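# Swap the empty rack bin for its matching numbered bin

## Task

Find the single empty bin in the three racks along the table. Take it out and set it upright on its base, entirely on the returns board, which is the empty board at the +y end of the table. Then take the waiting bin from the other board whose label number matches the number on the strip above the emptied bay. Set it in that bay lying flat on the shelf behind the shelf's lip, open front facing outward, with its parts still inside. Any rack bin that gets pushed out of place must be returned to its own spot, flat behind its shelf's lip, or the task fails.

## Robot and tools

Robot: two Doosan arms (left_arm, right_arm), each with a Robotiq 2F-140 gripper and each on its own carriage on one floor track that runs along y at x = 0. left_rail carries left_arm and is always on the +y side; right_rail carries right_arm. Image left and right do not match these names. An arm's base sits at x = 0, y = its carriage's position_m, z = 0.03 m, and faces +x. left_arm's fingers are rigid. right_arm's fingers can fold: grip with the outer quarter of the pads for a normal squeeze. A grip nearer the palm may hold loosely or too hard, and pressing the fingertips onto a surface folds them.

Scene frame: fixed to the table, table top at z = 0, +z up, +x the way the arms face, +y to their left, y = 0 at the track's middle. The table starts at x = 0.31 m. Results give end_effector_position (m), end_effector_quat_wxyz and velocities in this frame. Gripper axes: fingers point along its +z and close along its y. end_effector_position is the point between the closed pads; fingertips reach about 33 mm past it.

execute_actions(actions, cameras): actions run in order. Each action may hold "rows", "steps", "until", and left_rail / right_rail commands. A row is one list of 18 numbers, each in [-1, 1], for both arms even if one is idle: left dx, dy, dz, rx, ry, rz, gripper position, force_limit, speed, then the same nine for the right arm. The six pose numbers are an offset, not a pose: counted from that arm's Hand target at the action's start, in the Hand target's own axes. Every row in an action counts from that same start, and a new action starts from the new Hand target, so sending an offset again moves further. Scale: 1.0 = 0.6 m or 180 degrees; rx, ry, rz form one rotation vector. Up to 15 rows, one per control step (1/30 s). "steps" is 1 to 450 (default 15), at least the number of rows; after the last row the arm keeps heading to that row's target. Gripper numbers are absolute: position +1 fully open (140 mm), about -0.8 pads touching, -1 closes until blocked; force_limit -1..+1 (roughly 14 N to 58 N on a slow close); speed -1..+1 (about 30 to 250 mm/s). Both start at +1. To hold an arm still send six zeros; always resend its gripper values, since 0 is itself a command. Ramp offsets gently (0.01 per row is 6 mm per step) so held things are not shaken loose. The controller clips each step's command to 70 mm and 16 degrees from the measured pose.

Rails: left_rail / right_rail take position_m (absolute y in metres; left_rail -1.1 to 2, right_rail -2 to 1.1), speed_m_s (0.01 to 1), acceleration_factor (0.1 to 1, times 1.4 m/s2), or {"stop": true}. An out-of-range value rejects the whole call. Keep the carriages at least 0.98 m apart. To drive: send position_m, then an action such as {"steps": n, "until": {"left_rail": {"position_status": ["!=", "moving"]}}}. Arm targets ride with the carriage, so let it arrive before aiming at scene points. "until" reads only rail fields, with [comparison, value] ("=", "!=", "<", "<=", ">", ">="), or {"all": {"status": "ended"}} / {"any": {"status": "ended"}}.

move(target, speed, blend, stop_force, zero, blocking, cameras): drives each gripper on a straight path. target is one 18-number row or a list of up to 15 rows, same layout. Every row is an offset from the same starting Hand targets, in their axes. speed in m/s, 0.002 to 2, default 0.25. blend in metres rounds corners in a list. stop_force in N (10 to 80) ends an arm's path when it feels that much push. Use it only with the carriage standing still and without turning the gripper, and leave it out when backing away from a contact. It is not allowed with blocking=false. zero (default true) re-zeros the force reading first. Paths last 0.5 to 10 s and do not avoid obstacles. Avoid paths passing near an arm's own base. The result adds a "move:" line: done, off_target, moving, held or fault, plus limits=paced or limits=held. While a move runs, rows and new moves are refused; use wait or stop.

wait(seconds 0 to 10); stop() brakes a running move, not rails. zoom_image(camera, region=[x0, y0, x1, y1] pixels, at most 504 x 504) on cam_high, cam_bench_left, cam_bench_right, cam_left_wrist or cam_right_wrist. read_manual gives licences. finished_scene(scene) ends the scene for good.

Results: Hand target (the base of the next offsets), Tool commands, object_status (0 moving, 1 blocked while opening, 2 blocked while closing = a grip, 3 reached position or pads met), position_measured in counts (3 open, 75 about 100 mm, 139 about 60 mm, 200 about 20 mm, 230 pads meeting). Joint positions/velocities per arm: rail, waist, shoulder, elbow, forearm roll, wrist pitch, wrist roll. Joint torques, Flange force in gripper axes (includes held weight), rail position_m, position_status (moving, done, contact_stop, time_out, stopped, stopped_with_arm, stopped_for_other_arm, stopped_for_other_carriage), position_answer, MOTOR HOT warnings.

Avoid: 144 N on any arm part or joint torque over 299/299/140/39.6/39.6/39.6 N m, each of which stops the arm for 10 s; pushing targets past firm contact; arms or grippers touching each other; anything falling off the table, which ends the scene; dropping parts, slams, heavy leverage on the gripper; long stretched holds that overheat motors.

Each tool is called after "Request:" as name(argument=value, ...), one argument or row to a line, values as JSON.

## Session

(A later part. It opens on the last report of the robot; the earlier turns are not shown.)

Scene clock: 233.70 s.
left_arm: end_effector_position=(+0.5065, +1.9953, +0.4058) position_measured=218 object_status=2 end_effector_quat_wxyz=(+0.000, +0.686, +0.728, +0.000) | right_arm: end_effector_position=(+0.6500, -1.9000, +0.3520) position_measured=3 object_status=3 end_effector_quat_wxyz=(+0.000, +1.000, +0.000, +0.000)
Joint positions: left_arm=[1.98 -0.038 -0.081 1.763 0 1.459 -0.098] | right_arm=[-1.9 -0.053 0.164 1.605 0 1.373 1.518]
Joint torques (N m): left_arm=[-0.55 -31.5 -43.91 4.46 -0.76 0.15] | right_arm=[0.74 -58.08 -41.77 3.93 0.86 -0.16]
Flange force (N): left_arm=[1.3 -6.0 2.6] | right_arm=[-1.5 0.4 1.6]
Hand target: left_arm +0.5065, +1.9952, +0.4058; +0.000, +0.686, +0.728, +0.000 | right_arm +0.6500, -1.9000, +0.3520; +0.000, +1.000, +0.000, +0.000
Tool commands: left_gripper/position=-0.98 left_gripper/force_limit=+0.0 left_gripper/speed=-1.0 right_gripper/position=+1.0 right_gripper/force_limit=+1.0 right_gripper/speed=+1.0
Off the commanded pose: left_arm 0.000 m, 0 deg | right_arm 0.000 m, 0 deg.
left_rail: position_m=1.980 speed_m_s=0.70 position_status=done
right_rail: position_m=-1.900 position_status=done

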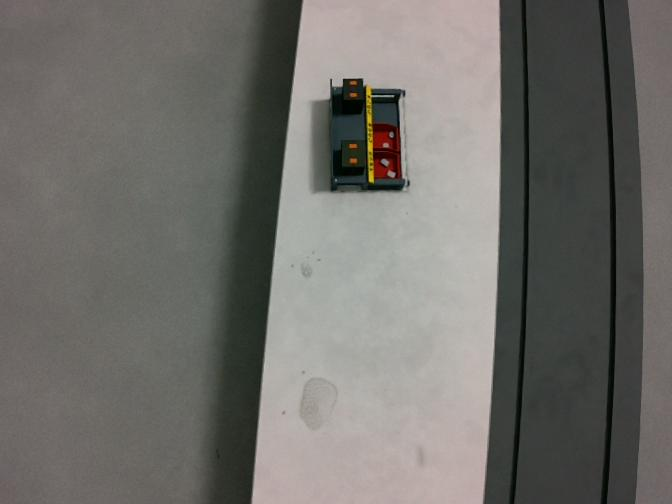

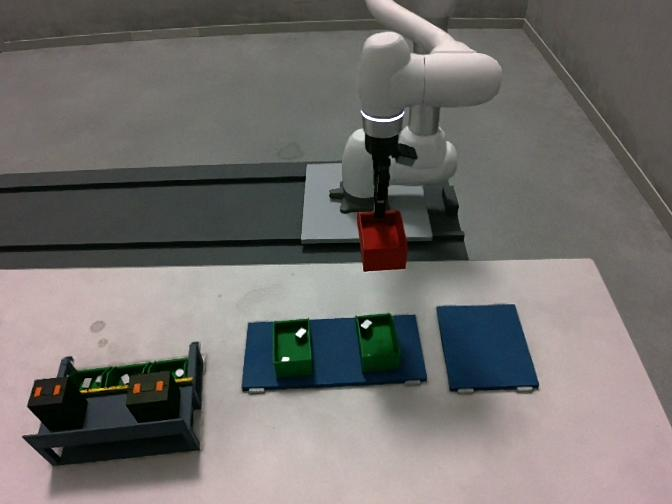

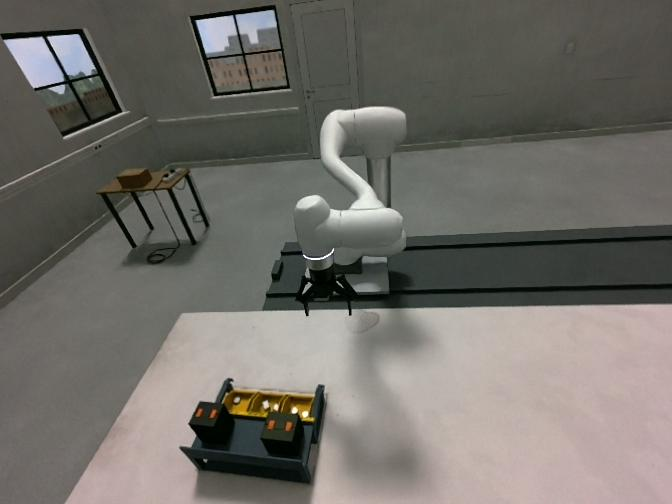

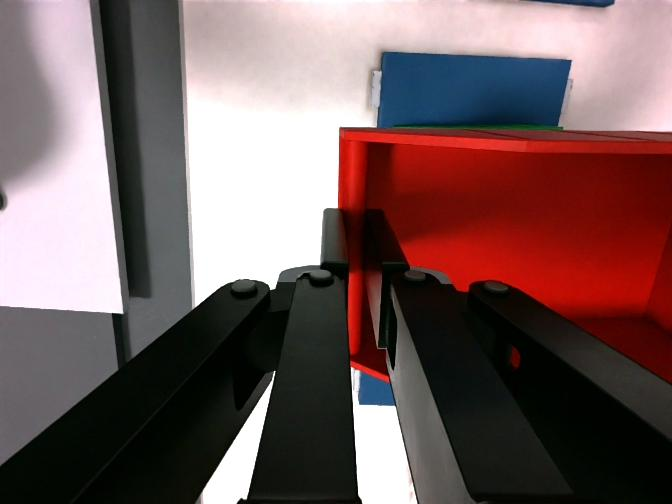

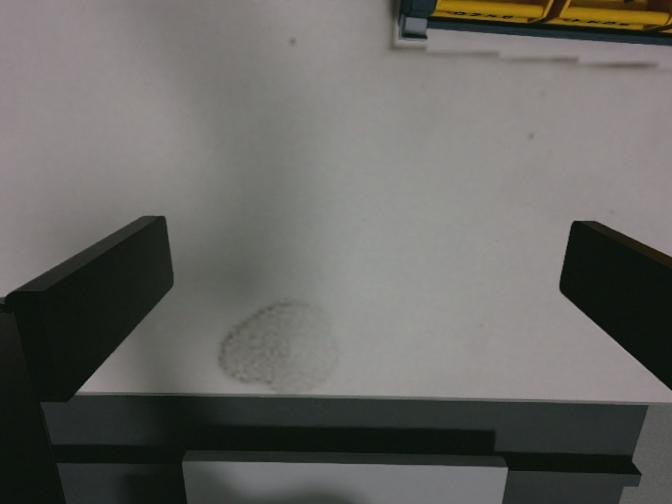

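Request:
move(
  target=[0.442,0.168,0.1,0,0,0,-0.98,0,-1,0,0,0,0,0,0,1,1,1],
  speed=0.2,
  cameras=["cam_left_wrist","cam_bench_left"],
)

Request:
zoom_image(
  camera="cam_bench_left",
  region=[230, 190, 570, 420],
)

Scene clock: 249.03 s.
left_arm: end_effector_position=(+0.5913, +2.2660, +0.3458) position_measured=218 object_status=2 end_effector_quat_wxyz=(+0.000, +0.686, +0.728, +0.000) | right_arm: end_effector_position=(+0.6500, -1.9000, +0.3520) position_measured=3 object_status=3 end_effector_quat_wxyz=(+0.000, +1.000, +0.000, +0.000)
Joint positions: left_arm=[1.98 0.398 0.176 1.601 0 1.364 0.338] | right_arm=[-1.9 -0.053 0.164 1.605 0 1.373 1.518]
Joint torques (N m): left_arm=[-0.72 -56.41 -44.12 4.32 -0.79 0.02] | right_arm=[0.65 -57.34 -41.56 3.93 0.8 -0.19]
Flange force (N): left_arm=[-2.6 -9.3 2.7] | right_arm=[-2.3 0.2 0.8]
Hand target: left_arm +0.5913, +2.2661, +0.3458; +0.000, +0.686, +0.728, +0.000 | right_arm +0.6500, -1.9000, +0.3520; +0.000, +1.000, +0.000, +0.000
Off the commanded pose: left_arm 0.000 m, 0 deg | right_arm 0.000 m, 0 deg.
left_rail: position_m=1.980 speed_m_s=0.70 position_status=done
right_rail: position_m=-1.900 position_status=done
move: done
Images, in order (width x height): cam_bench_left 672x504, cam_left_wrist 672x504.

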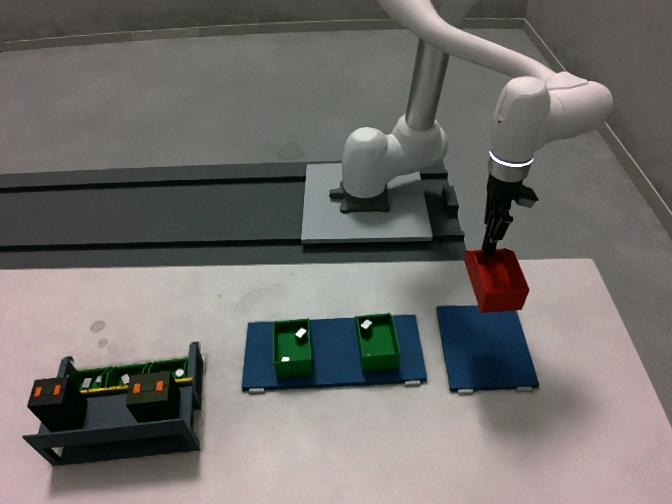

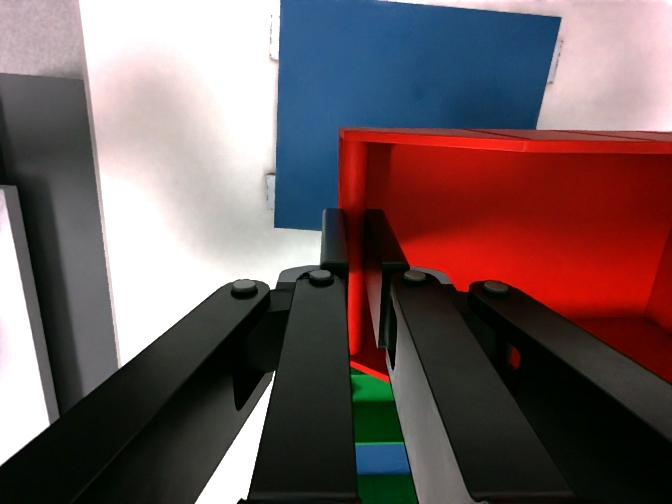

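Scaled by 1.482 from the camera's 672x504 image, which has a finer 960x720 frame.

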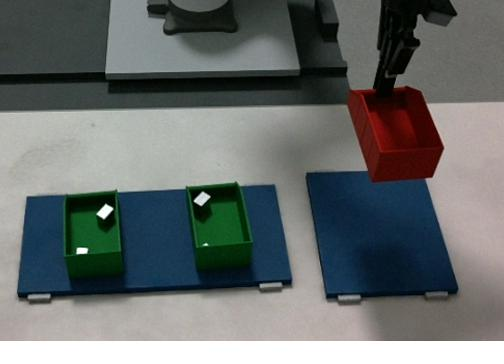

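Request:
move(
  target=[0.032,0,0.40,0,0,0,-0.98,0,-1,0,0,0,0,0,0,1,1,1],
  speed=0.15,
  cameras=["cam_bench_left","cam_left_wrist"],
)

Request:
move(
  target=[0,0,0.12,0,0,0,-0.98,0,-1,0,0,0,0,0,0,1,1,1],
  speed=0.02,
  stop_force=10,
  cameras=["cam_bench_left"],
)

Scene clock: 263.90 s.
left_arm: end_effector_position=(+0.5902, +2.2852, +0.1058) position_measured=218 object_status=2 end_effector_quat_wxyz=(+0.000, +0.686, +0.728, +0.000) | right_arm: end_effector_position=(+0.6500, -1.9000, +0.3520) position_measured=3 object_status=3 end_effector_quat_wxyz=(+0.000, +1.000, +0.000, +0.000)
Joint positions: left_arm=[1.98 0.425 0.346 1.85 0 0.945 0.366] | right_arm=[-1.9 -0.053 0.164 1.605 0 1.373 1.518]
Joint torques (N m): left_arm=[-0.01 -67.91 -35.88 3.61 -1 0.14] | right_arm=[0.4 -57.49 -41.39 3.94 0.9 -0.24]
Flange force (N): left_arm=[-1.8 -3.9 -1.2] | right_arm=[-1.5 0.1 0.7]
Hand target: left_arm +0.5902, +2.2852, +0.1058; +0.000, +0.686, +0.728, +0.000 | right_arm +0.6500, -1.9000, +0.3520; +0.000, +1.000, +0.000, +0.000
Off the commanded pose: left_arm 0.000 m, 0 deg | right_arm 0.000 m, 0 deg.
left_rail: position_m=1.980 speed_m_s=0.70 position_status=done
right_rail: position_m=-1.900 position_status=done
move: done
Images, in order (width x height): cam_bench_left 672x504, cam_left_wrist 672x504.

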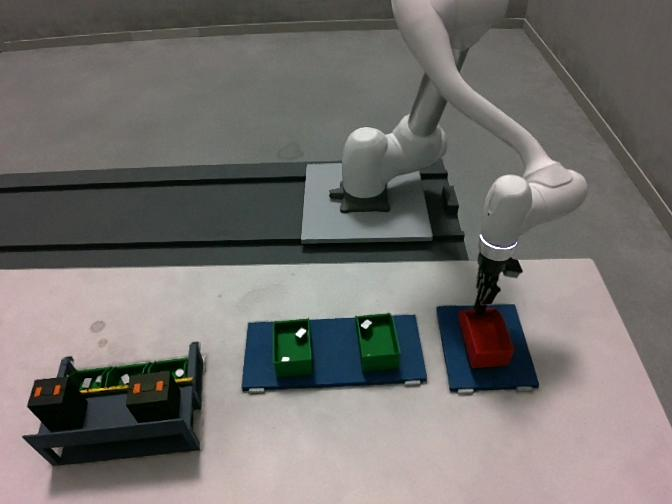

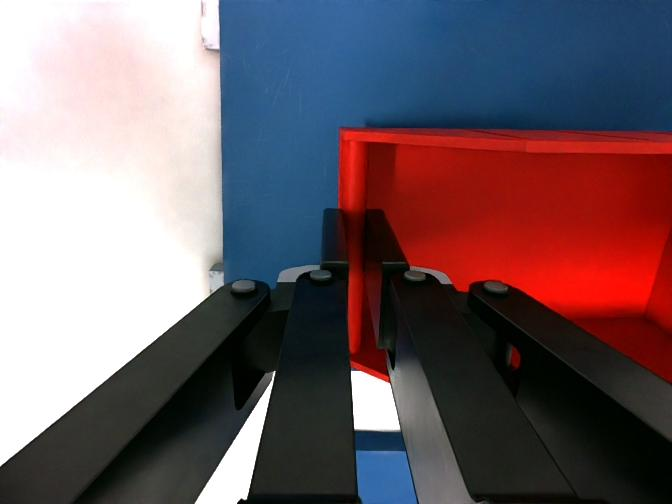

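Scene clock: 265.87 s.
left_arm: end_effector_position=(+0.5902, +2.2852, +0.0788) position_measured=218 object_status=2 end_effector_quat_wxyz=(+0.000, +0.686, +0.728, +0.000) | right_arm: end_effector_position=(+0.6500, -1.9000, +0.3520) position_measured=3 object_status=3 end_effector_quat_wxyz=(+0.000, +1.000, +0.000, +0.000)
Joint positions: left_arm=[1.98 0.425 0.374 1.87 0 0.898 0.366] | right_arm=[-1.9 -0.053 0.164 1.605 0 1.373 1.518]
Joint torques (N m): left_arm=[-0.67 -43.46 -23.49 3.19 -4.16 0.14] | right_arm=[0.32 -58.06 -41.33 3.95 0.9 -0.13]
Flange force (N): left_arm=[-4.8 -13.0 -41.5] | right_arm=[-0.5 0.1 0.6]
Hand target: left_arm +0.5902, +2.2852, +0.0787; +0.000, +0.686, +0.728, +0.000 (not the last commanded pose) | right_arm +0.6500, -1.9000, +0.3520; +0.000, +1.000, +0.000, +0.000
Off the commanded pose: left_arm 0.045 m, 0 deg | right_arm 0.000 m, 0 deg.
left_rail: position_m=1.980 speed_m_s=0.70 position_status=done
right_rail: position_m=-1.900 position_status=done
move: contact (left_arm)
Images, in order (width x height): cam_bench_left 672x504.

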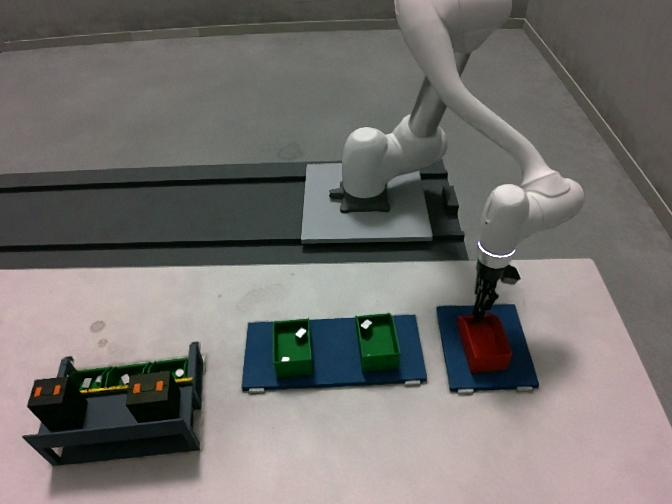

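Request:
move(
  target=[0,0,-0.002,0,0,0,-0.98,0,-1,0,0,0,0,0,0,1,1,1],
  cameras=[],
)

Request:
execute_actions(
  actions=[
    {"rows":[[0,0,0,0,0,0,-0.4,0,-1,0,0,0,0,0,0,1,1,1]],"steps":40},
  ],
  cameras=[],
)

Request:
move(
  target=[
    [0,0,-0.1,0,0,0,-0.4,0,-1,0,0,0,0,0,0,1,1,1],
    [0,0,-0.4,0,0,0,-0.4,0,-1,0,0,0,0,0,0,1,1,1],
    [-0.9,0,-0.4,0,0,0,-0.4,0,-1,0,0,0,0,0,0,1,1,1],
  ],
  blend=0.03,
)

Request:
zoom_image(
  camera="cam_left_wrist",
  region=[250, 0, 672, 320],
)

Scene clock: 274.80 s.
left_arm: end_effector_position=(+0.5902, +2.2852, +0.0799) position_measured=218 object_status=2 end_effector_quat_wxyz=(+0.000, +0.686, +0.728, +0.000) | right_arm: end_effector_position=(+0.6500, -1.9000, +0.3520) position_measured=3 object_status=3 end_effector_quat_wxyz=(+0.000, +1.000, +0.000, +0.000)
Joint positions: left_arm=[1.98 0.425 0.373 1.869 0 0.9 0.366] | right_arm=[-1.9 -0.053 0.164 1.605 0 1.373 1.518]
Joint torques (N m): left_arm=[0.29 -67.87 -34.42 3.53 -0.73 0.16] | right_arm=[0.34 -57.49 -41.59 3.91 0.85 -0.23]
Flange force (N): left_arm=[-2.9 -4.7 -2.2] | right_arm=[-1.8 0.4 1.2]
Hand target: left_arm +0.5902, +2.2852, +0.0799; +0.000, +0.686, +0.728, +0.000 | right_arm +0.6500, -1.9000, +0.3520; +0.000, +1.000, +0.000, +0.000
Off the commanded pose: left_arm 0.000 m, 0 deg | right_arm 0.000 m, 0 deg.
left_rail: position_m=1.980 speed_m_s=0.70 position_status=done
right_rail: position_m=-1.900 position_status=done
move: done
No camera images: "cameras" was empty.

Scene clock: 276.33 s.
left_arm: end_effector_position=(+0.5902, +2.2852, +0.0799) position_measured=179 object_status=3 end_effector_quat_wxyz=(+0.000, +0.686, +0.728, +0.000) | right_arm: end_effector_position=(+0.6500, -1.9000, +0.3520) position_measured=3 object_status=3 end_effector_quat_wxyz=(+0.000, +1.000, +0.000, +0.000)
Joint positions: left_arm=[1.98 0.425 0.373 1.869 0 0.9 0.366] | right_arm=[-1.9 -0.053 0.164 1.605 0 1.373 1.518]
Joint torques (N m): left_arm=[-0.37 -67.76 -34.06 3.46 -0.71 0.14] | right_arm=[0.91 -57.83 -41.86 3.92 0.8 -0.21]
Flange force (N): left_arm=[-1.5 -4.9 -3.1] | right_arm=[-1.9 1.0 1.5]
Hand target: left_arm +0.5902, +2.2852, +0.0799; +0.000, +0.686, +0.728, +0.000 | right_arm +0.6500, -1.9000, +0.3520; +0.000, +1.000, +0.000, +0.000
Off the commanded pose: left_arm 0.000 m, 0 deg | right_arm 0.000 m, 0 deg.
left_rail: position_m=1.980 speed_m_s=0.70 position_status=done
right_rail: position_m=-1.900 position_status=done
No camera images: "cameras" was empty.

Scene clock: 279.97 s.
left_arm: end_effector_position=(+0.6224, +1.7461, +0.3199) position_measured=179 object_status=3 end_effector_quat_wxyz=(+0.000, +0.686, +0.728, +0.000) | right_arm: end_effector_position=(+0.6500, -1.9000, +0.3520) position_measured=3 object_status=3 end_effector_quat_wxyz=(+0.000, +1.000, +0.000, +0.000)
Joint positions: left_arm=[1.98 -0.411 0.198 1.622 0 1.322 -0.471] | right_arm=[-1.9 -0.053 0.164 1.605 0 1.373 1.518]
Joint torques (N m): left_arm=[0.04 -59.17 -42.11 4.35 -0.67 0.33] | right_arm=[0.2 -57.9 -41.61 3.94 0.79 -0.22]
Flange force (N): left_arm=[2.0 -5.2 0.3] | right_arm=[-1.3 -0.1 1.2]
Hand target: left_arm +0.6224, +1.7461, +0.3199; +0.000, +0.686, +0.728, +0.000 | right_arm +0.6500, -1.9000, +0.3520; +0.000, +1.000, +0.000, +0.000
Off the commanded pose: left_arm 0.000 m, 0 deg | right_arm 0.000 m, 0 deg.
left_rail: position_m=1.980 speed_m_s=0.70 position_status=done
right_rail: position_m=-1.900 position_status=done
move: done

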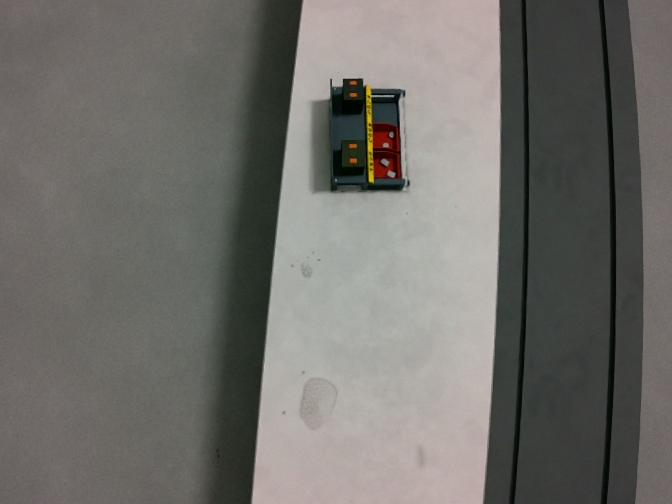

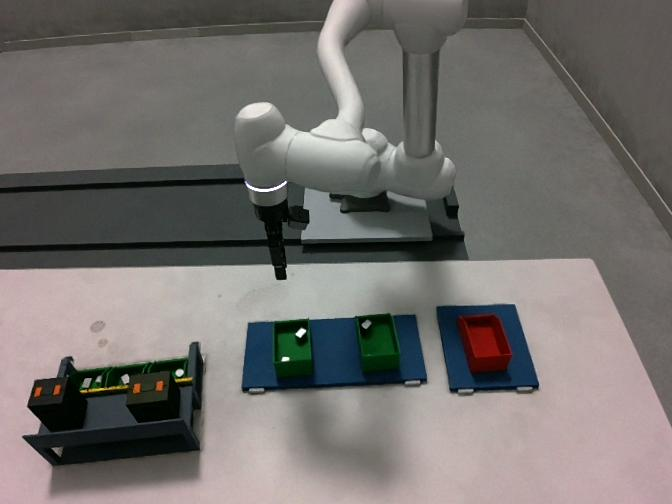

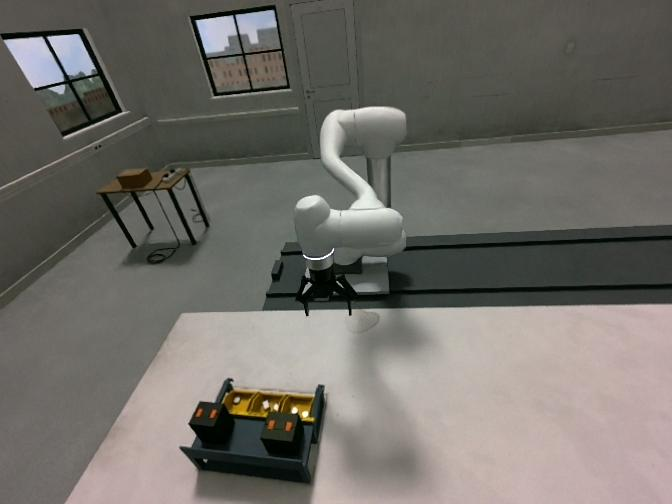

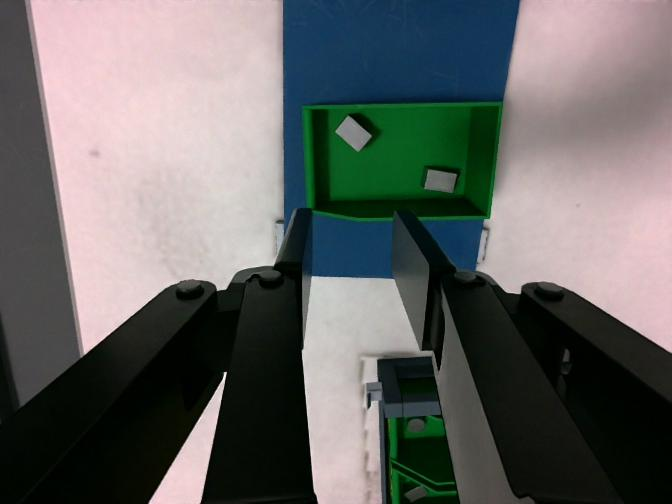

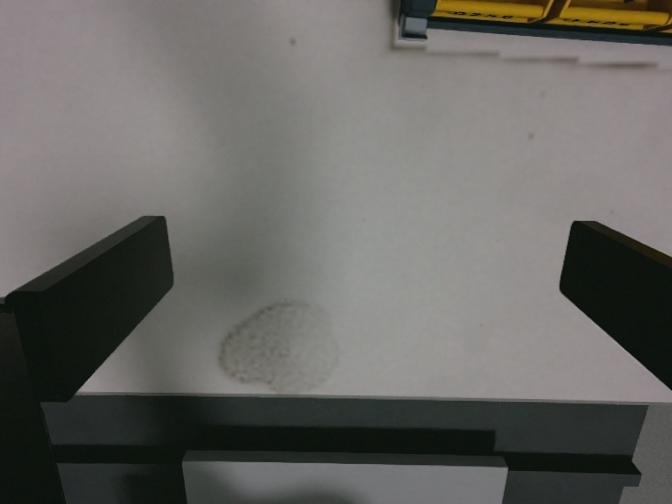

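Scaled by 1.194 from the camera's 672x504 image, which has a finer 960x720 frame.

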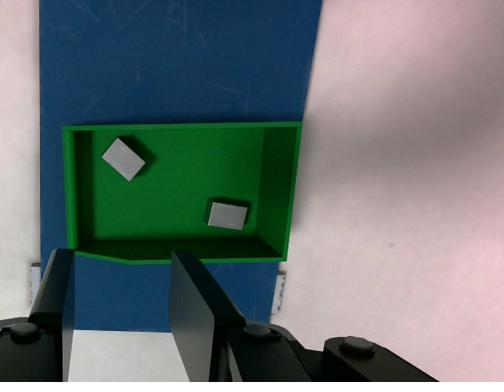

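Request:
move(
  target=[0.15,-0.26,0.0,0,0,0.519,-0.4,0,-1,0,0,0,0,0,0,1,1,1],
  cameras=[],
)

Request:
move(
  target=[-0.1,0,0.1,0,0.25,0,-0.4,0,-1,0,0,0,0,0,0,1,1,1],
  cameras=["cam_left_wrist"],
)

Request:
zoom_image(
  camera="cam_left_wrist",
  region=[130, 0, 530, 300],
)

Scene clock: 293.57 s.
left_arm: end_effector_position=(+0.4614, +1.8267, +0.3199) position_measured=179 object_status=3 end_effector_quat_wxyz=(+0.000, +1.000, +0.000, +0.000) | right_arm: end_effector_position=(+0.6500, -1.9000, +0.3520) position_measured=3 object_status=3 end_effector_quat_wxyz=(+0.000, +1.000, +0.000, +0.000)
Joint positions: left_arm=[1.98 -0.392 -0.088 1.926 0 1.303 1.179] | right_arm=[-1.9 -0.053 0.164 1.605 0 1.373 1.518]
Joint torques (N m): left_arm=[-0.22 -28.86 -41.86 4.24 -0.66 0.38] | right_arm=[0.56 -57.57 -41.67 3.9 0.87 -0.22]
Flange force (N): left_arm=[-6.3 -2.2 0.3] | right_arm=[-1.9 0.7 1.6]
Hand target: left_arm +0.4613, +1.8267, +0.3199; +0.000, +1.000, +0.000, +0.000 | right_arm +0.6500, -1.9000, +0.3520; +0.000, +1.000, +0.000, +0.000
Off the commanded pose: left_arm 0.000 m, 0 deg | right_arm 0.000 m, 0 deg.
left_rail: position_m=1.980 speed_m_s=0.70 position_status=done
right_rail: position_m=-1.900 position_status=done
move: done
No camera images: "cameras" was empty.

Scene clock: 295.90 s.
left_arm: end_effector_position=(+0.4014, +1.8267, +0.2599) position_measured=179 object_status=3 end_effector_quat_wxyz=(+0.000, +0.924, +0.000, +0.383) | right_arm: end_effector_position=(+0.6500, -1.9000, +0.3520) position_measured=3 object_status=3 end_effector_quat_wxyz=(+0.000, +1.000, +0.000, +0.000)
Joint positions: left_arm=[1.98 -0.898 -0.471 2.486 0.888 0.793 0.133] | right_arm=[-1.9 -0.053 0.164 1.605 0 1.373 1.518]
Joint torques (N m): left_arm=[-0.21 8.32 -41.95 3.98 -0.84 -0.08] | right_arm=[0.46 -57.82 -41.56 3.92 0.82 -0.2]
Flange force (N): left_arm=[-3.1 -5.8 -5.5] | right_arm=[-1.3 0.4 1.0]
Hand target: left_arm +0.4014, +1.8267, +0.2599; +0.000, +0.924, +0.000, +0.383 | right_arm +0.6500, -1.9000, +0.3520; +0.000, +1.000, +0.000, +0.000
Off the commanded pose: left_arm 0.000 m, 0 deg | right_arm 0.000 m, 0 deg.
left_rail: position_m=1.980 speed_m_s=0.70 position_status=done
right_rail: position_m=-1.900 position_status=done
move: done
Images, in order (width x height): cam_left_wrist 672x504.

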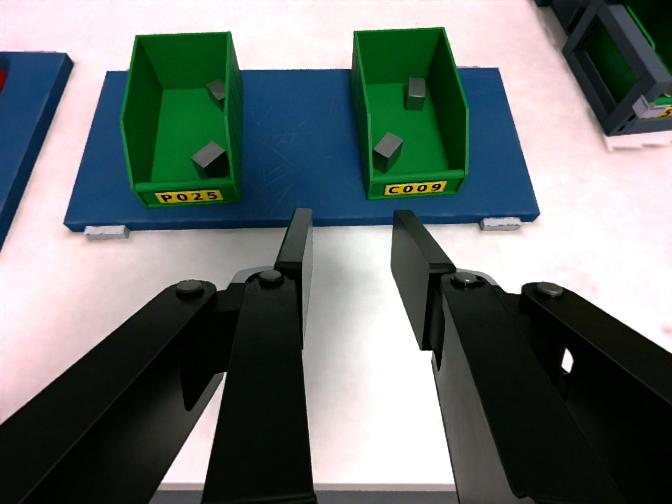

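Scaled by 1.260 from the camera's 672x504 image, which has a finer 960x720 frame.

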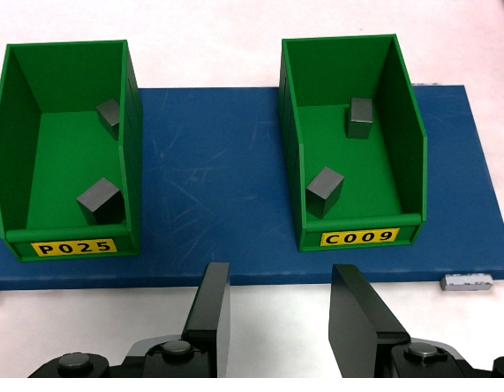

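Request:
move(
  target=[0,0,0,0,-0.25,0,-0.4,0,-1,0,0,0,0,0,0,1,1,1],
  cameras=[],
)

Request:
move(
  target=[0.3,-0.235,0.08,0,0,-0.519,-0.28,0,-0.5,0,0,0,0,0,0,1,1,1],
  cameras=["cam_left_wrist"],
)

Scene clock: 309.40 s.
left_arm: end_effector_position=(+0.4013, +1.8267, +0.2599) position_measured=179 object_status=3 end_effector_quat_wxyz=(+0.000, +1.000, +0.000, +0.000) | right_arm: end_effector_position=(+0.6500, -1.9000, +0.3520) position_measured=3 object_status=3 end_effector_quat_wxyz=(+0.000, +1.000, +0.000, +0.000)
Joint positions: left_arm=[1.98 -0.445 -0.15 2.093 0 1.199 1.125] | right_arm=[-1.9 -0.053 0.164 1.605 0 1.373 1.518]
Joint torques (N m): left_arm=[-0.73 -22.1 -40.51 4.09 -0.32 0.09] | right_arm=[0.88 -57.35 -41.59 3.9 0.88 -0.2]
Flange force (N): left_arm=[-3.6 -3.1 1.0] | right_arm=[-2.3 0.2 0.7]
Hand target: left_arm +0.4014, +1.8267, +0.2599; +0.000, +1.000, +0.000, +0.000 | right_arm +0.6500, -1.9000, +0.3520; +0.000, +1.000, +0.000, +0.000
Off the commanded pose: left_arm 0.000 m, 0 deg | right_arm 0.000 m, 0 deg.
left_rail: position_m=1.980 speed_m_s=0.70 position_status=done
right_rail: position_m=-1.900 position_status=done
move: done
No camera images: "cameras" was empty.

Scene clock: 313.17 s.
left_arm: end_effector_position=(+0.5813, +1.9677, +0.2119) position_measured=164 object_status=3 end_effector_quat_wxyz=(+0.000, +0.686, +0.728, +0.000) | right_arm: end_effector_position=(+0.6500, -1.9000, +0.3520) position_measured=3 object_status=3 end_effector_quat_wxyz=(+0.000, +1.000, +0.000, +0.000)
Joint positions: left_arm=[1.98 -0.081 0.132 1.907 0 1.102 -0.14] | right_arm=[-1.9 -0.053 0.164 1.605 0 1.373 1.518]
Joint torques (N m): left_arm=[-0.57 -49.23 -38.49 3.97 -0.62 0] | right_arm=[0.8 -57.86 -41.47 3.95 0.96 -0.2]
Flange force (N): left_arm=[1.5 -3.9 -0.4] | right_arm=[-1.2 0.8 0.9]
Hand target: left_arm +0.5814, +1.9677, +0.2119; +0.000, +0.686, +0.728, +0.000 | right_arm +0.6500, -1.9000, +0.3520; +0.000, +1.000, +0.000, +0.000
Off the commanded pose: left_arm 0.000 m, 0 deg | right_arm 0.000 m, 0 deg.
left_rail: position_m=1.980 speed_m_s=0.70 position_status=done
right_rail: position_m=-1.900 position_status=done
move: done
Images, in order (width x height): cam_left_wrist 672x504.

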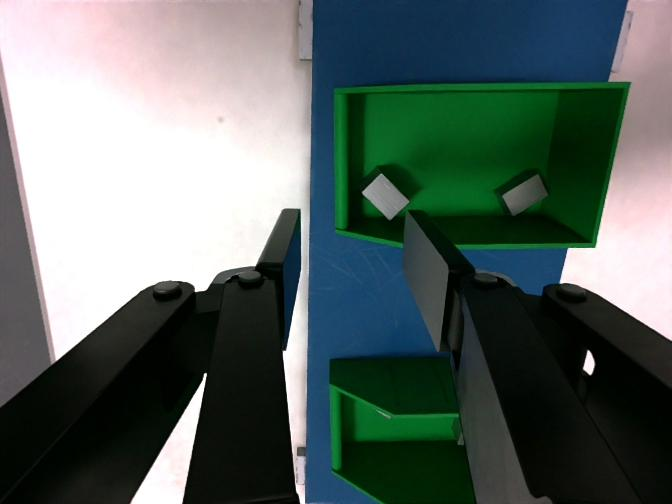

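Request:
move(
  target=[0.05,-0.012,0.155,0,0,0,-0.28,0,-0.5,0,0,0,0,0,0,1,1,1],
  speed=0.15,
  cameras=["cam_left_wrist"],
)

Scene clock: 323.53 s.
left_arm: end_effector_position=(+0.5724, +1.9972, +0.1190) position_measured=164 object_status=3 end_effector_quat_wxyz=(+0.000, +0.686, +0.728, +0.000) | right_arm: end_effector_position=(+0.6500, -1.9000, +0.3520) position_measured=3 object_status=3 end_effector_quat_wxyz=(+0.000, +1.000, +0.000, +0.000)
Joint positions: left_arm=[1.98 -0.03 0.205 2.015 0 0.921 -0.09] | right_arm=[-1.9 -0.053 0.164 1.605 0 1.373 1.518]
Joint torques (N m): left_arm=[-0.55 -52.87 -35.26 3.62 -0.77 0.25] | right_arm=[0.35 -57.94 -41.57 3.97 0.81 -0.17]
Flange force (N): left_arm=[0.9 -5.2 -1.0] | right_arm=[-1.1 0.4 1.0]
Hand target: left_arm +0.5724, +1.9972, +0.1189; +0.000, +0.686, +0.728, +0.000 | right_arm +0.6500, -1.9000, +0.3520; +0.000, +1.000, +0.000, +0.000
Off the commanded pose: left_arm 0.000 m, 0 deg | right_arm 0.000 m, 0 deg.
left_rail: position_m=1.980 speed_m_s=0.70 position_status=done
right_rail: position_m=-1.900 position_status=done
move: done
Images, in order (width x height): cam_left_wrist 672x504.

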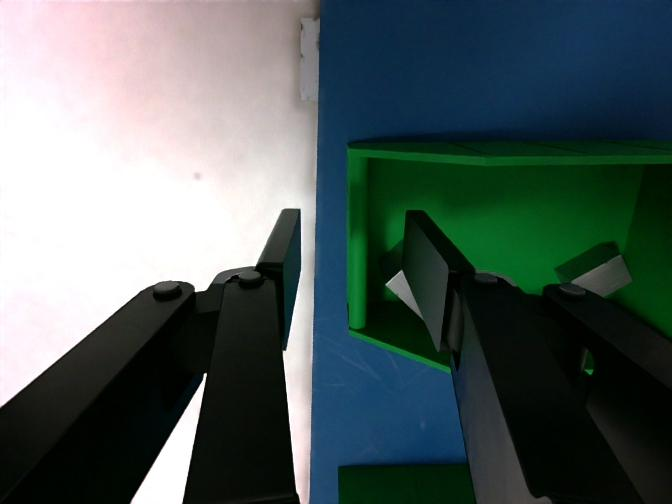

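Request:
move(
  target=[0.03,0.006,0.03,0,0,0,-0.35,0,-0.5,0,0,0,0,0,0,1,1,1],
  speed=0.1,
  cameras=["cam_left_wrist"],
)

Scene clock: 334.80 s.
left_arm: end_effector_position=(+0.5749, +2.0154, +0.1010) position_measured=173 object_status=3 end_effector_quat_wxyz=(+0.000, +0.686, +0.728, +0.000) | right_arm: end_effector_position=(+0.6500, -1.9000, +0.3520) position_measured=3 object_status=3 end_effector_quat_wxyz=(+0.000, +1.000, +0.000, +0.000)
Joint positions: left_arm=[1.98 0.001 0.23 2.024 0 0.888 -0.058] | right_arm=[-1.9 -0.053 0.164 1.605 0 1.373 1.518]
Joint torques (N m): left_arm=[1.65 -55.24 -33.75 3.47 -0.8 0.18] | right_arm=[0.27 -57.4 -41.48 3.9 0.86 -0.22]
Flange force (N): left_arm=[-3.0 -3.1 -0.8] | right_arm=[-2.0 -0.5 0.7]
Hand target: left_arm +0.5749, +2.0154, +0.1009; +0.000, +0.686, +0.728, +0.000 | right_arm +0.6500, -1.9000, +0.3520; +0.000, +1.000, +0.000, +0.000
Off the commanded pose: left_arm 0.000 m, 0 deg | right_arm 0.000 m, 0 deg.
left_rail: position_m=1.980 speed_m_s=0.70 position_status=done
right_rail: position_m=-1.900 position_status=done
move: done
Images, in order (width x height): cam_left_wrist 672x504.

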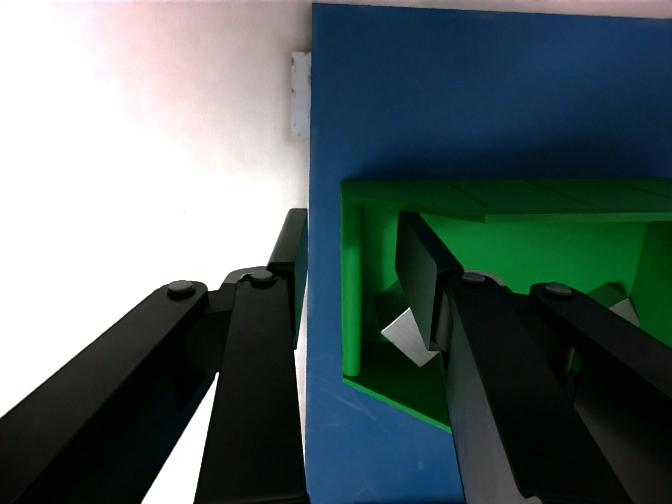

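Request:
move(
  target=[-0.005,0.002,0.037,0,0,0,-0.35,0,-0.5,0,0,0,0,0,0,1,1,1],
  speed=0.03,
  stop_force=12,
  cameras=["cam_left_wrist"],
)

Request:
execute_actions(
  actions=[
    {"rows":[[0,0,0,0,0,0,-1,-1,-1,0,0,0,0,0,0,1,1,1]],"steps":75},
    {"rows":[[0,0,0,0,0,0,-0.98,0,-1,0,0,0,0,0,0,1,1,1]],"steps":30},
  ],
  cameras=["cam_left_wrist"],
)

Scene clock: 344.03 s.
left_arm: end_effector_position=(+0.5763, +2.0125, +0.0787) position_measured=173 object_status=3 end_effector_quat_wxyz=(+0.000, +0.686, +0.728, +0.000) | right_arm: end_effector_position=(+0.6500, -1.9000, +0.3520) position_measured=3 object_status=3 end_effector_quat_wxyz=(+0.000, +1.000, +0.000, +0.000)
Joint positions: left_arm=[1.98 -0.004 0.257 2.039 0 0.845 -0.063] | right_arm=[-1.9 -0.053 0.164 1.605 0 1.373 1.518]
Joint torques (N m): left_arm=[-0.11 -54.96 -32.19 3.37 -0.58 0.24] | right_arm=[0.56 -57.83 -41.59 3.91 0.8 -0.23]
Flange force (N): left_arm=[0.1 -4.7 -2.9] | right_arm=[-1.4 0.3 1.0]
Hand target: left_arm +0.5763, +2.0125, +0.0787; +0.000, +0.686, +0.728, +0.000 | right_arm +0.6500, -1.9000, +0.3520; +0.000, +1.000, +0.000, +0.000
Off the commanded pose: left_arm 0.000 m, 0 deg | right_arm 0.000 m, 0 deg.
left_rail: position_m=1.980 speed_m_s=0.70 position_status=done
right_rail: position_m=-1.900 position_status=done
move: done
Images, in order (width x height): cam_left_wrist 672x504.

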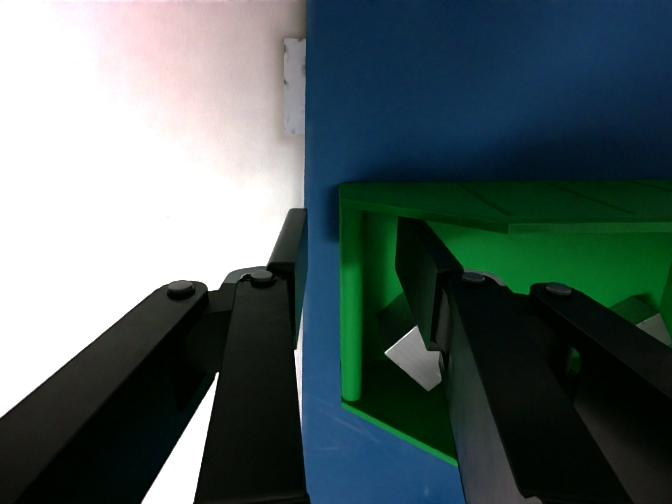

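Scene clock: 347.73 s.
left_arm: end_effector_position=(+0.5763, +2.0125, +0.0787) position_measured=218 object_status=2 end_effector_quat_wxyz=(+0.000, +0.686, +0.728, +0.000) | right_arm: end_effector_position=(+0.6500, -1.9000, +0.3520) position_measured=3 object_status=3 end_effector_quat_wxyz=(+0.000, +1.000, +0.000, +0.000)
Joint positions: left_arm=[1.98 -0.004 0.257 2.039 0 0.845 -0.063] | right_arm=[-1.9 -0.053 0.164 1.605 0 1.373 1.518]
Joint torques (N m): left_arm=[-0.04 -46.31 -29.28 3.4 -2.46 0.1] | right_arm=[0.41 -57.85 -41.61 3.88 0.86 -0.17]
Flange force (N): left_arm=[0.1 -9.8 -19.4] | right_arm=[-1.4 -0.1 0.9]
Flange force at the end of the 1st action (N): left_arm=[-0.2 -5.1 -8.6] | right_arm=[-1.2 -0.2 1.4]
Hand target: left_arm +0.5763, +2.0125, +0.0787; +0.000, +0.686, +0.728, +0.000 | right_arm +0.6500, -1.9000, +0.3520; +0.000, +1.000, +0.000, +0.000
Off the commanded pose: left_arm 0.000 m, 0 deg | right_arm 0.000 m, 0 deg.
left_rail: position_m=1.980 speed_m_s=0.70 position_status=done
right_rail: position_m=-1.900 position_status=done
Images, in order (width x height): cam_left_wrist 672x504.

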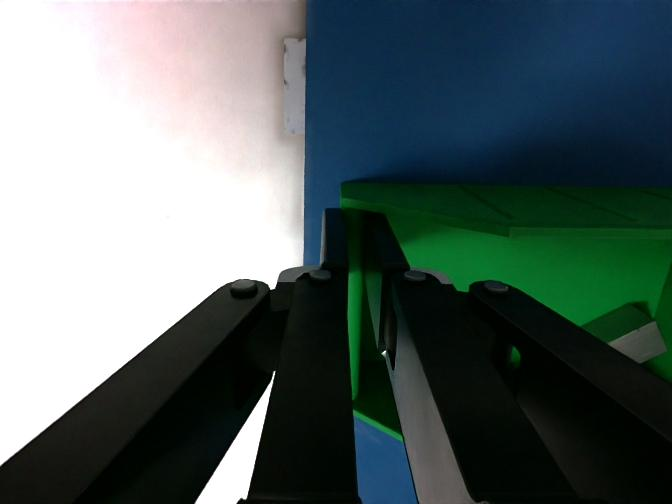

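Request:
move(
  target=[0,0,-0.05,0,0,0,-0.98,0,-1,0,0,0,0,0,0,1,1,1],
  speed=0.06,
  cameras=["cam_left_wrist","cam_bench_left"],
)

Request:
zoom_image(
  camera="cam_bench_left",
  region=[300, 240, 460, 400],
)

Scene clock: 357.00 s.
left_arm: end_effector_position=(+0.5763, +2.0125, +0.1087) position_measured=218 object_status=2 end_effector_quat_wxyz=(+0.000, +0.686, +0.728, +0.000) | right_arm: end_effector_position=(+0.6500, -1.9000, +0.3520) position_measured=3 object_status=3 end_effector_quat_wxyz=(+0.000, +1.000, +0.000, +0.000)
Joint positions: left_arm=[1.98 -0.004 0.223 2.015 0 0.903 -0.063] | right_arm=[-1.9 -0.053 0.164 1.605 0 1.373 1.518]
Joint torques (N m): left_arm=[-0.08 -55.86 -35.43 3.41 -0.99 0.17] | right_arm=[0.51 -57.49 -41.37 3.94 0.85 -0.22]
Flange force (N): left_arm=[0.0 -3.5 1.4] | right_arm=[-1.5 -0.1 0.8]
Hand target: left_arm +0.5763, +2.0125, +0.1087; +0.000, +0.686, +0.728, +0.000 | right_arm +0.6500, -1.9000, +0.3520; +0.000, +1.000, +0.000, +0.000
Off the commanded pose: left_arm 0.000 m, 0 deg | right_arm 0.000 m, 0 deg.
left_rail: position_m=1.980 speed_m_s=0.70 position_status=done
right_rail: position_m=-1.900 position_status=done
move: done
Images, in order (width x height): cam_bench_left 672x504, cam_left_wrist 672x504.

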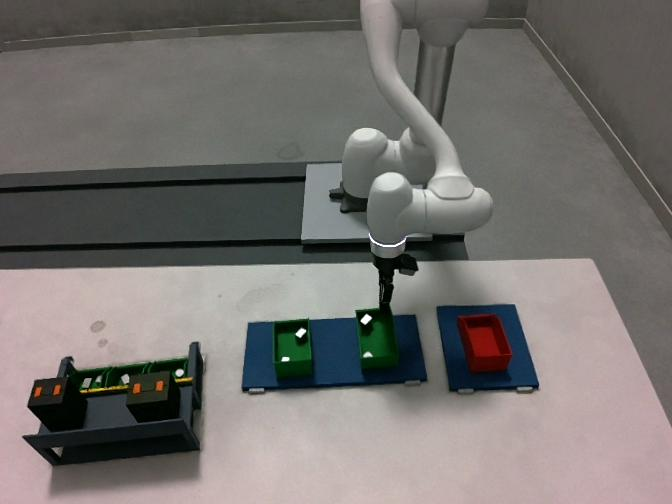

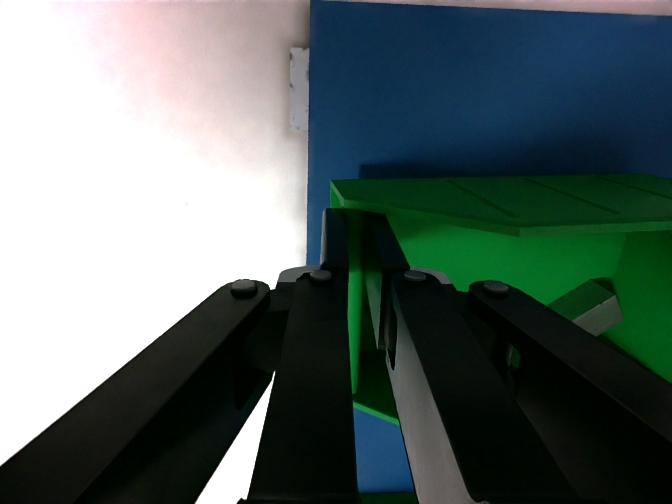

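Scaled by 3.150 from the camera's 672x504 image, which has a finer 960x720 frame.

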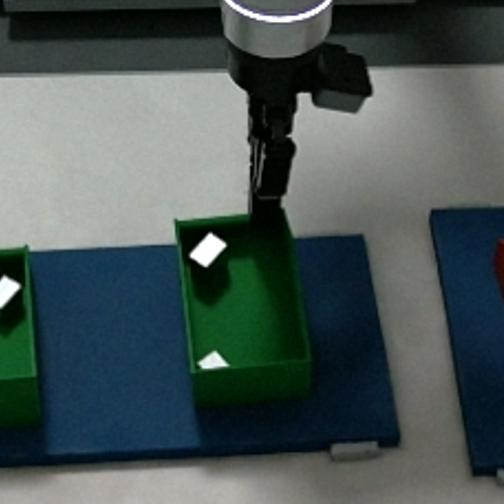

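Request:
move(
  target=[0,0,0.05,0,0,0,-0.98,0,-1,0,0,0,0,0,0,1,1,1],
  speed=0.03,
  cameras=[],
)

Request:
execute_actions(
  actions=[
    {"rows":[[0,0,0,0,0,0,-0.4,0,-1,0,0,0,0,0,0,1,1,1]],"steps":45},
  ],
  cameras=["cam_left_wrist"],
)

Scene clock: 367.77 s.
left_arm: end_effector_position=(+0.5763, +2.0125, +0.0789) position_measured=218 object_status=2 end_effector_quat_wxyz=(+0.000, +0.686, +0.728, +0.000) | right_arm: end_effector_position=(+0.6500, -1.9000, +0.3520) position_measured=3 object_status=3 end_effector_quat_wxyz=(+0.000, +1.000, +0.000, +0.000)
Joint positions: left_arm=[1.98 -0.004 0.257 2.039 0 0.846 -0.063] | right_arm=[-1.9 -0.053 0.164 1.605 0 1.373 1.518]
Joint torques (N m): left_arm=[-0.99 -39.41 -25.51 3.13 -3.29 0.24] | right_arm=[1.08 -57.59 -41.58 3.94 0.89 -0.15]
Flange force (N): left_arm=[1.8 -11.7 -32.1] | right_arm=[-1.8 1.2 1.3]
Hand target: left_arm +0.5763, +2.0125, +0.0787; +0.000, +0.686, +0.728, +0.000 | right_arm +0.6500, -1.9000, +0.3520; +0.000, +1.000, +0.000, +0.000
Off the commanded pose: left_arm 0.000 m, 0 deg | right_arm 0.000 m, 0 deg.
left_rail: position_m=1.980 speed_m_s=0.70 position_status=done
right_rail: position_m=-1.900 position_status=done
move: done
No camera images: "cameras" was empty.

Scene clock: 369.47 s.
left_arm: end_effector_position=(+0.5763, +2.0125, +0.0787) position_measured=179 object_status=3 end_effector_quat_wxyz=(+0.000, +0.686, +0.728, +0.000) | right_arm: end_effector_position=(+0.6500, -1.9000, +0.3520) position_measured=3 object_status=3 end_effector_quat_wxyz=(+0.000, +1.000, +0.000, +0.000)
Joint positions: left_arm=[1.98 -0.004 0.257 2.039 0 0.845 -0.063] | right_arm=[-1.9 -0.053 0.164 1.605 0 1.373 1.518]
Joint torques (N m): left_arm=[-0.95 -55.24 -32.39 3.33 -0.63 0.16] | right_arm=[0.51 -57.82 -41.67 3.94 0.88 -0.23]
Flange force (N): left_arm=[1.5 -4.6 -2.7] | right_arm=[-1.5 0.0 1.4]
Hand target: left_arm +0.5763, +2.0125, +0.0787; +0.000, +0.686, +0.728, +0.000 | right_arm +0.6500, -1.9000, +0.3520; +0.000, +1.000, +0.000, +0.000
Off the commanded pose: left_arm 0.000 m, 0 deg | right_arm 0.000 m, 0 deg.
left_rail: position_m=1.980 speed_m_s=0.70 position_status=done
right_rail: position_m=-1.900 position_status=done
Images, in order (width x height): cam_left_wrist 672x504.

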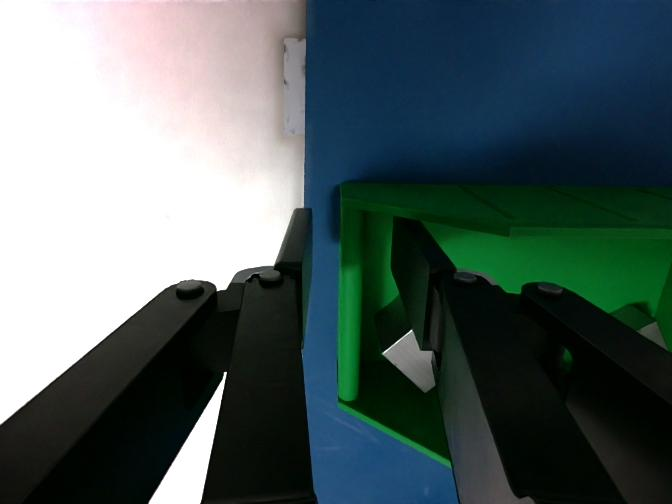

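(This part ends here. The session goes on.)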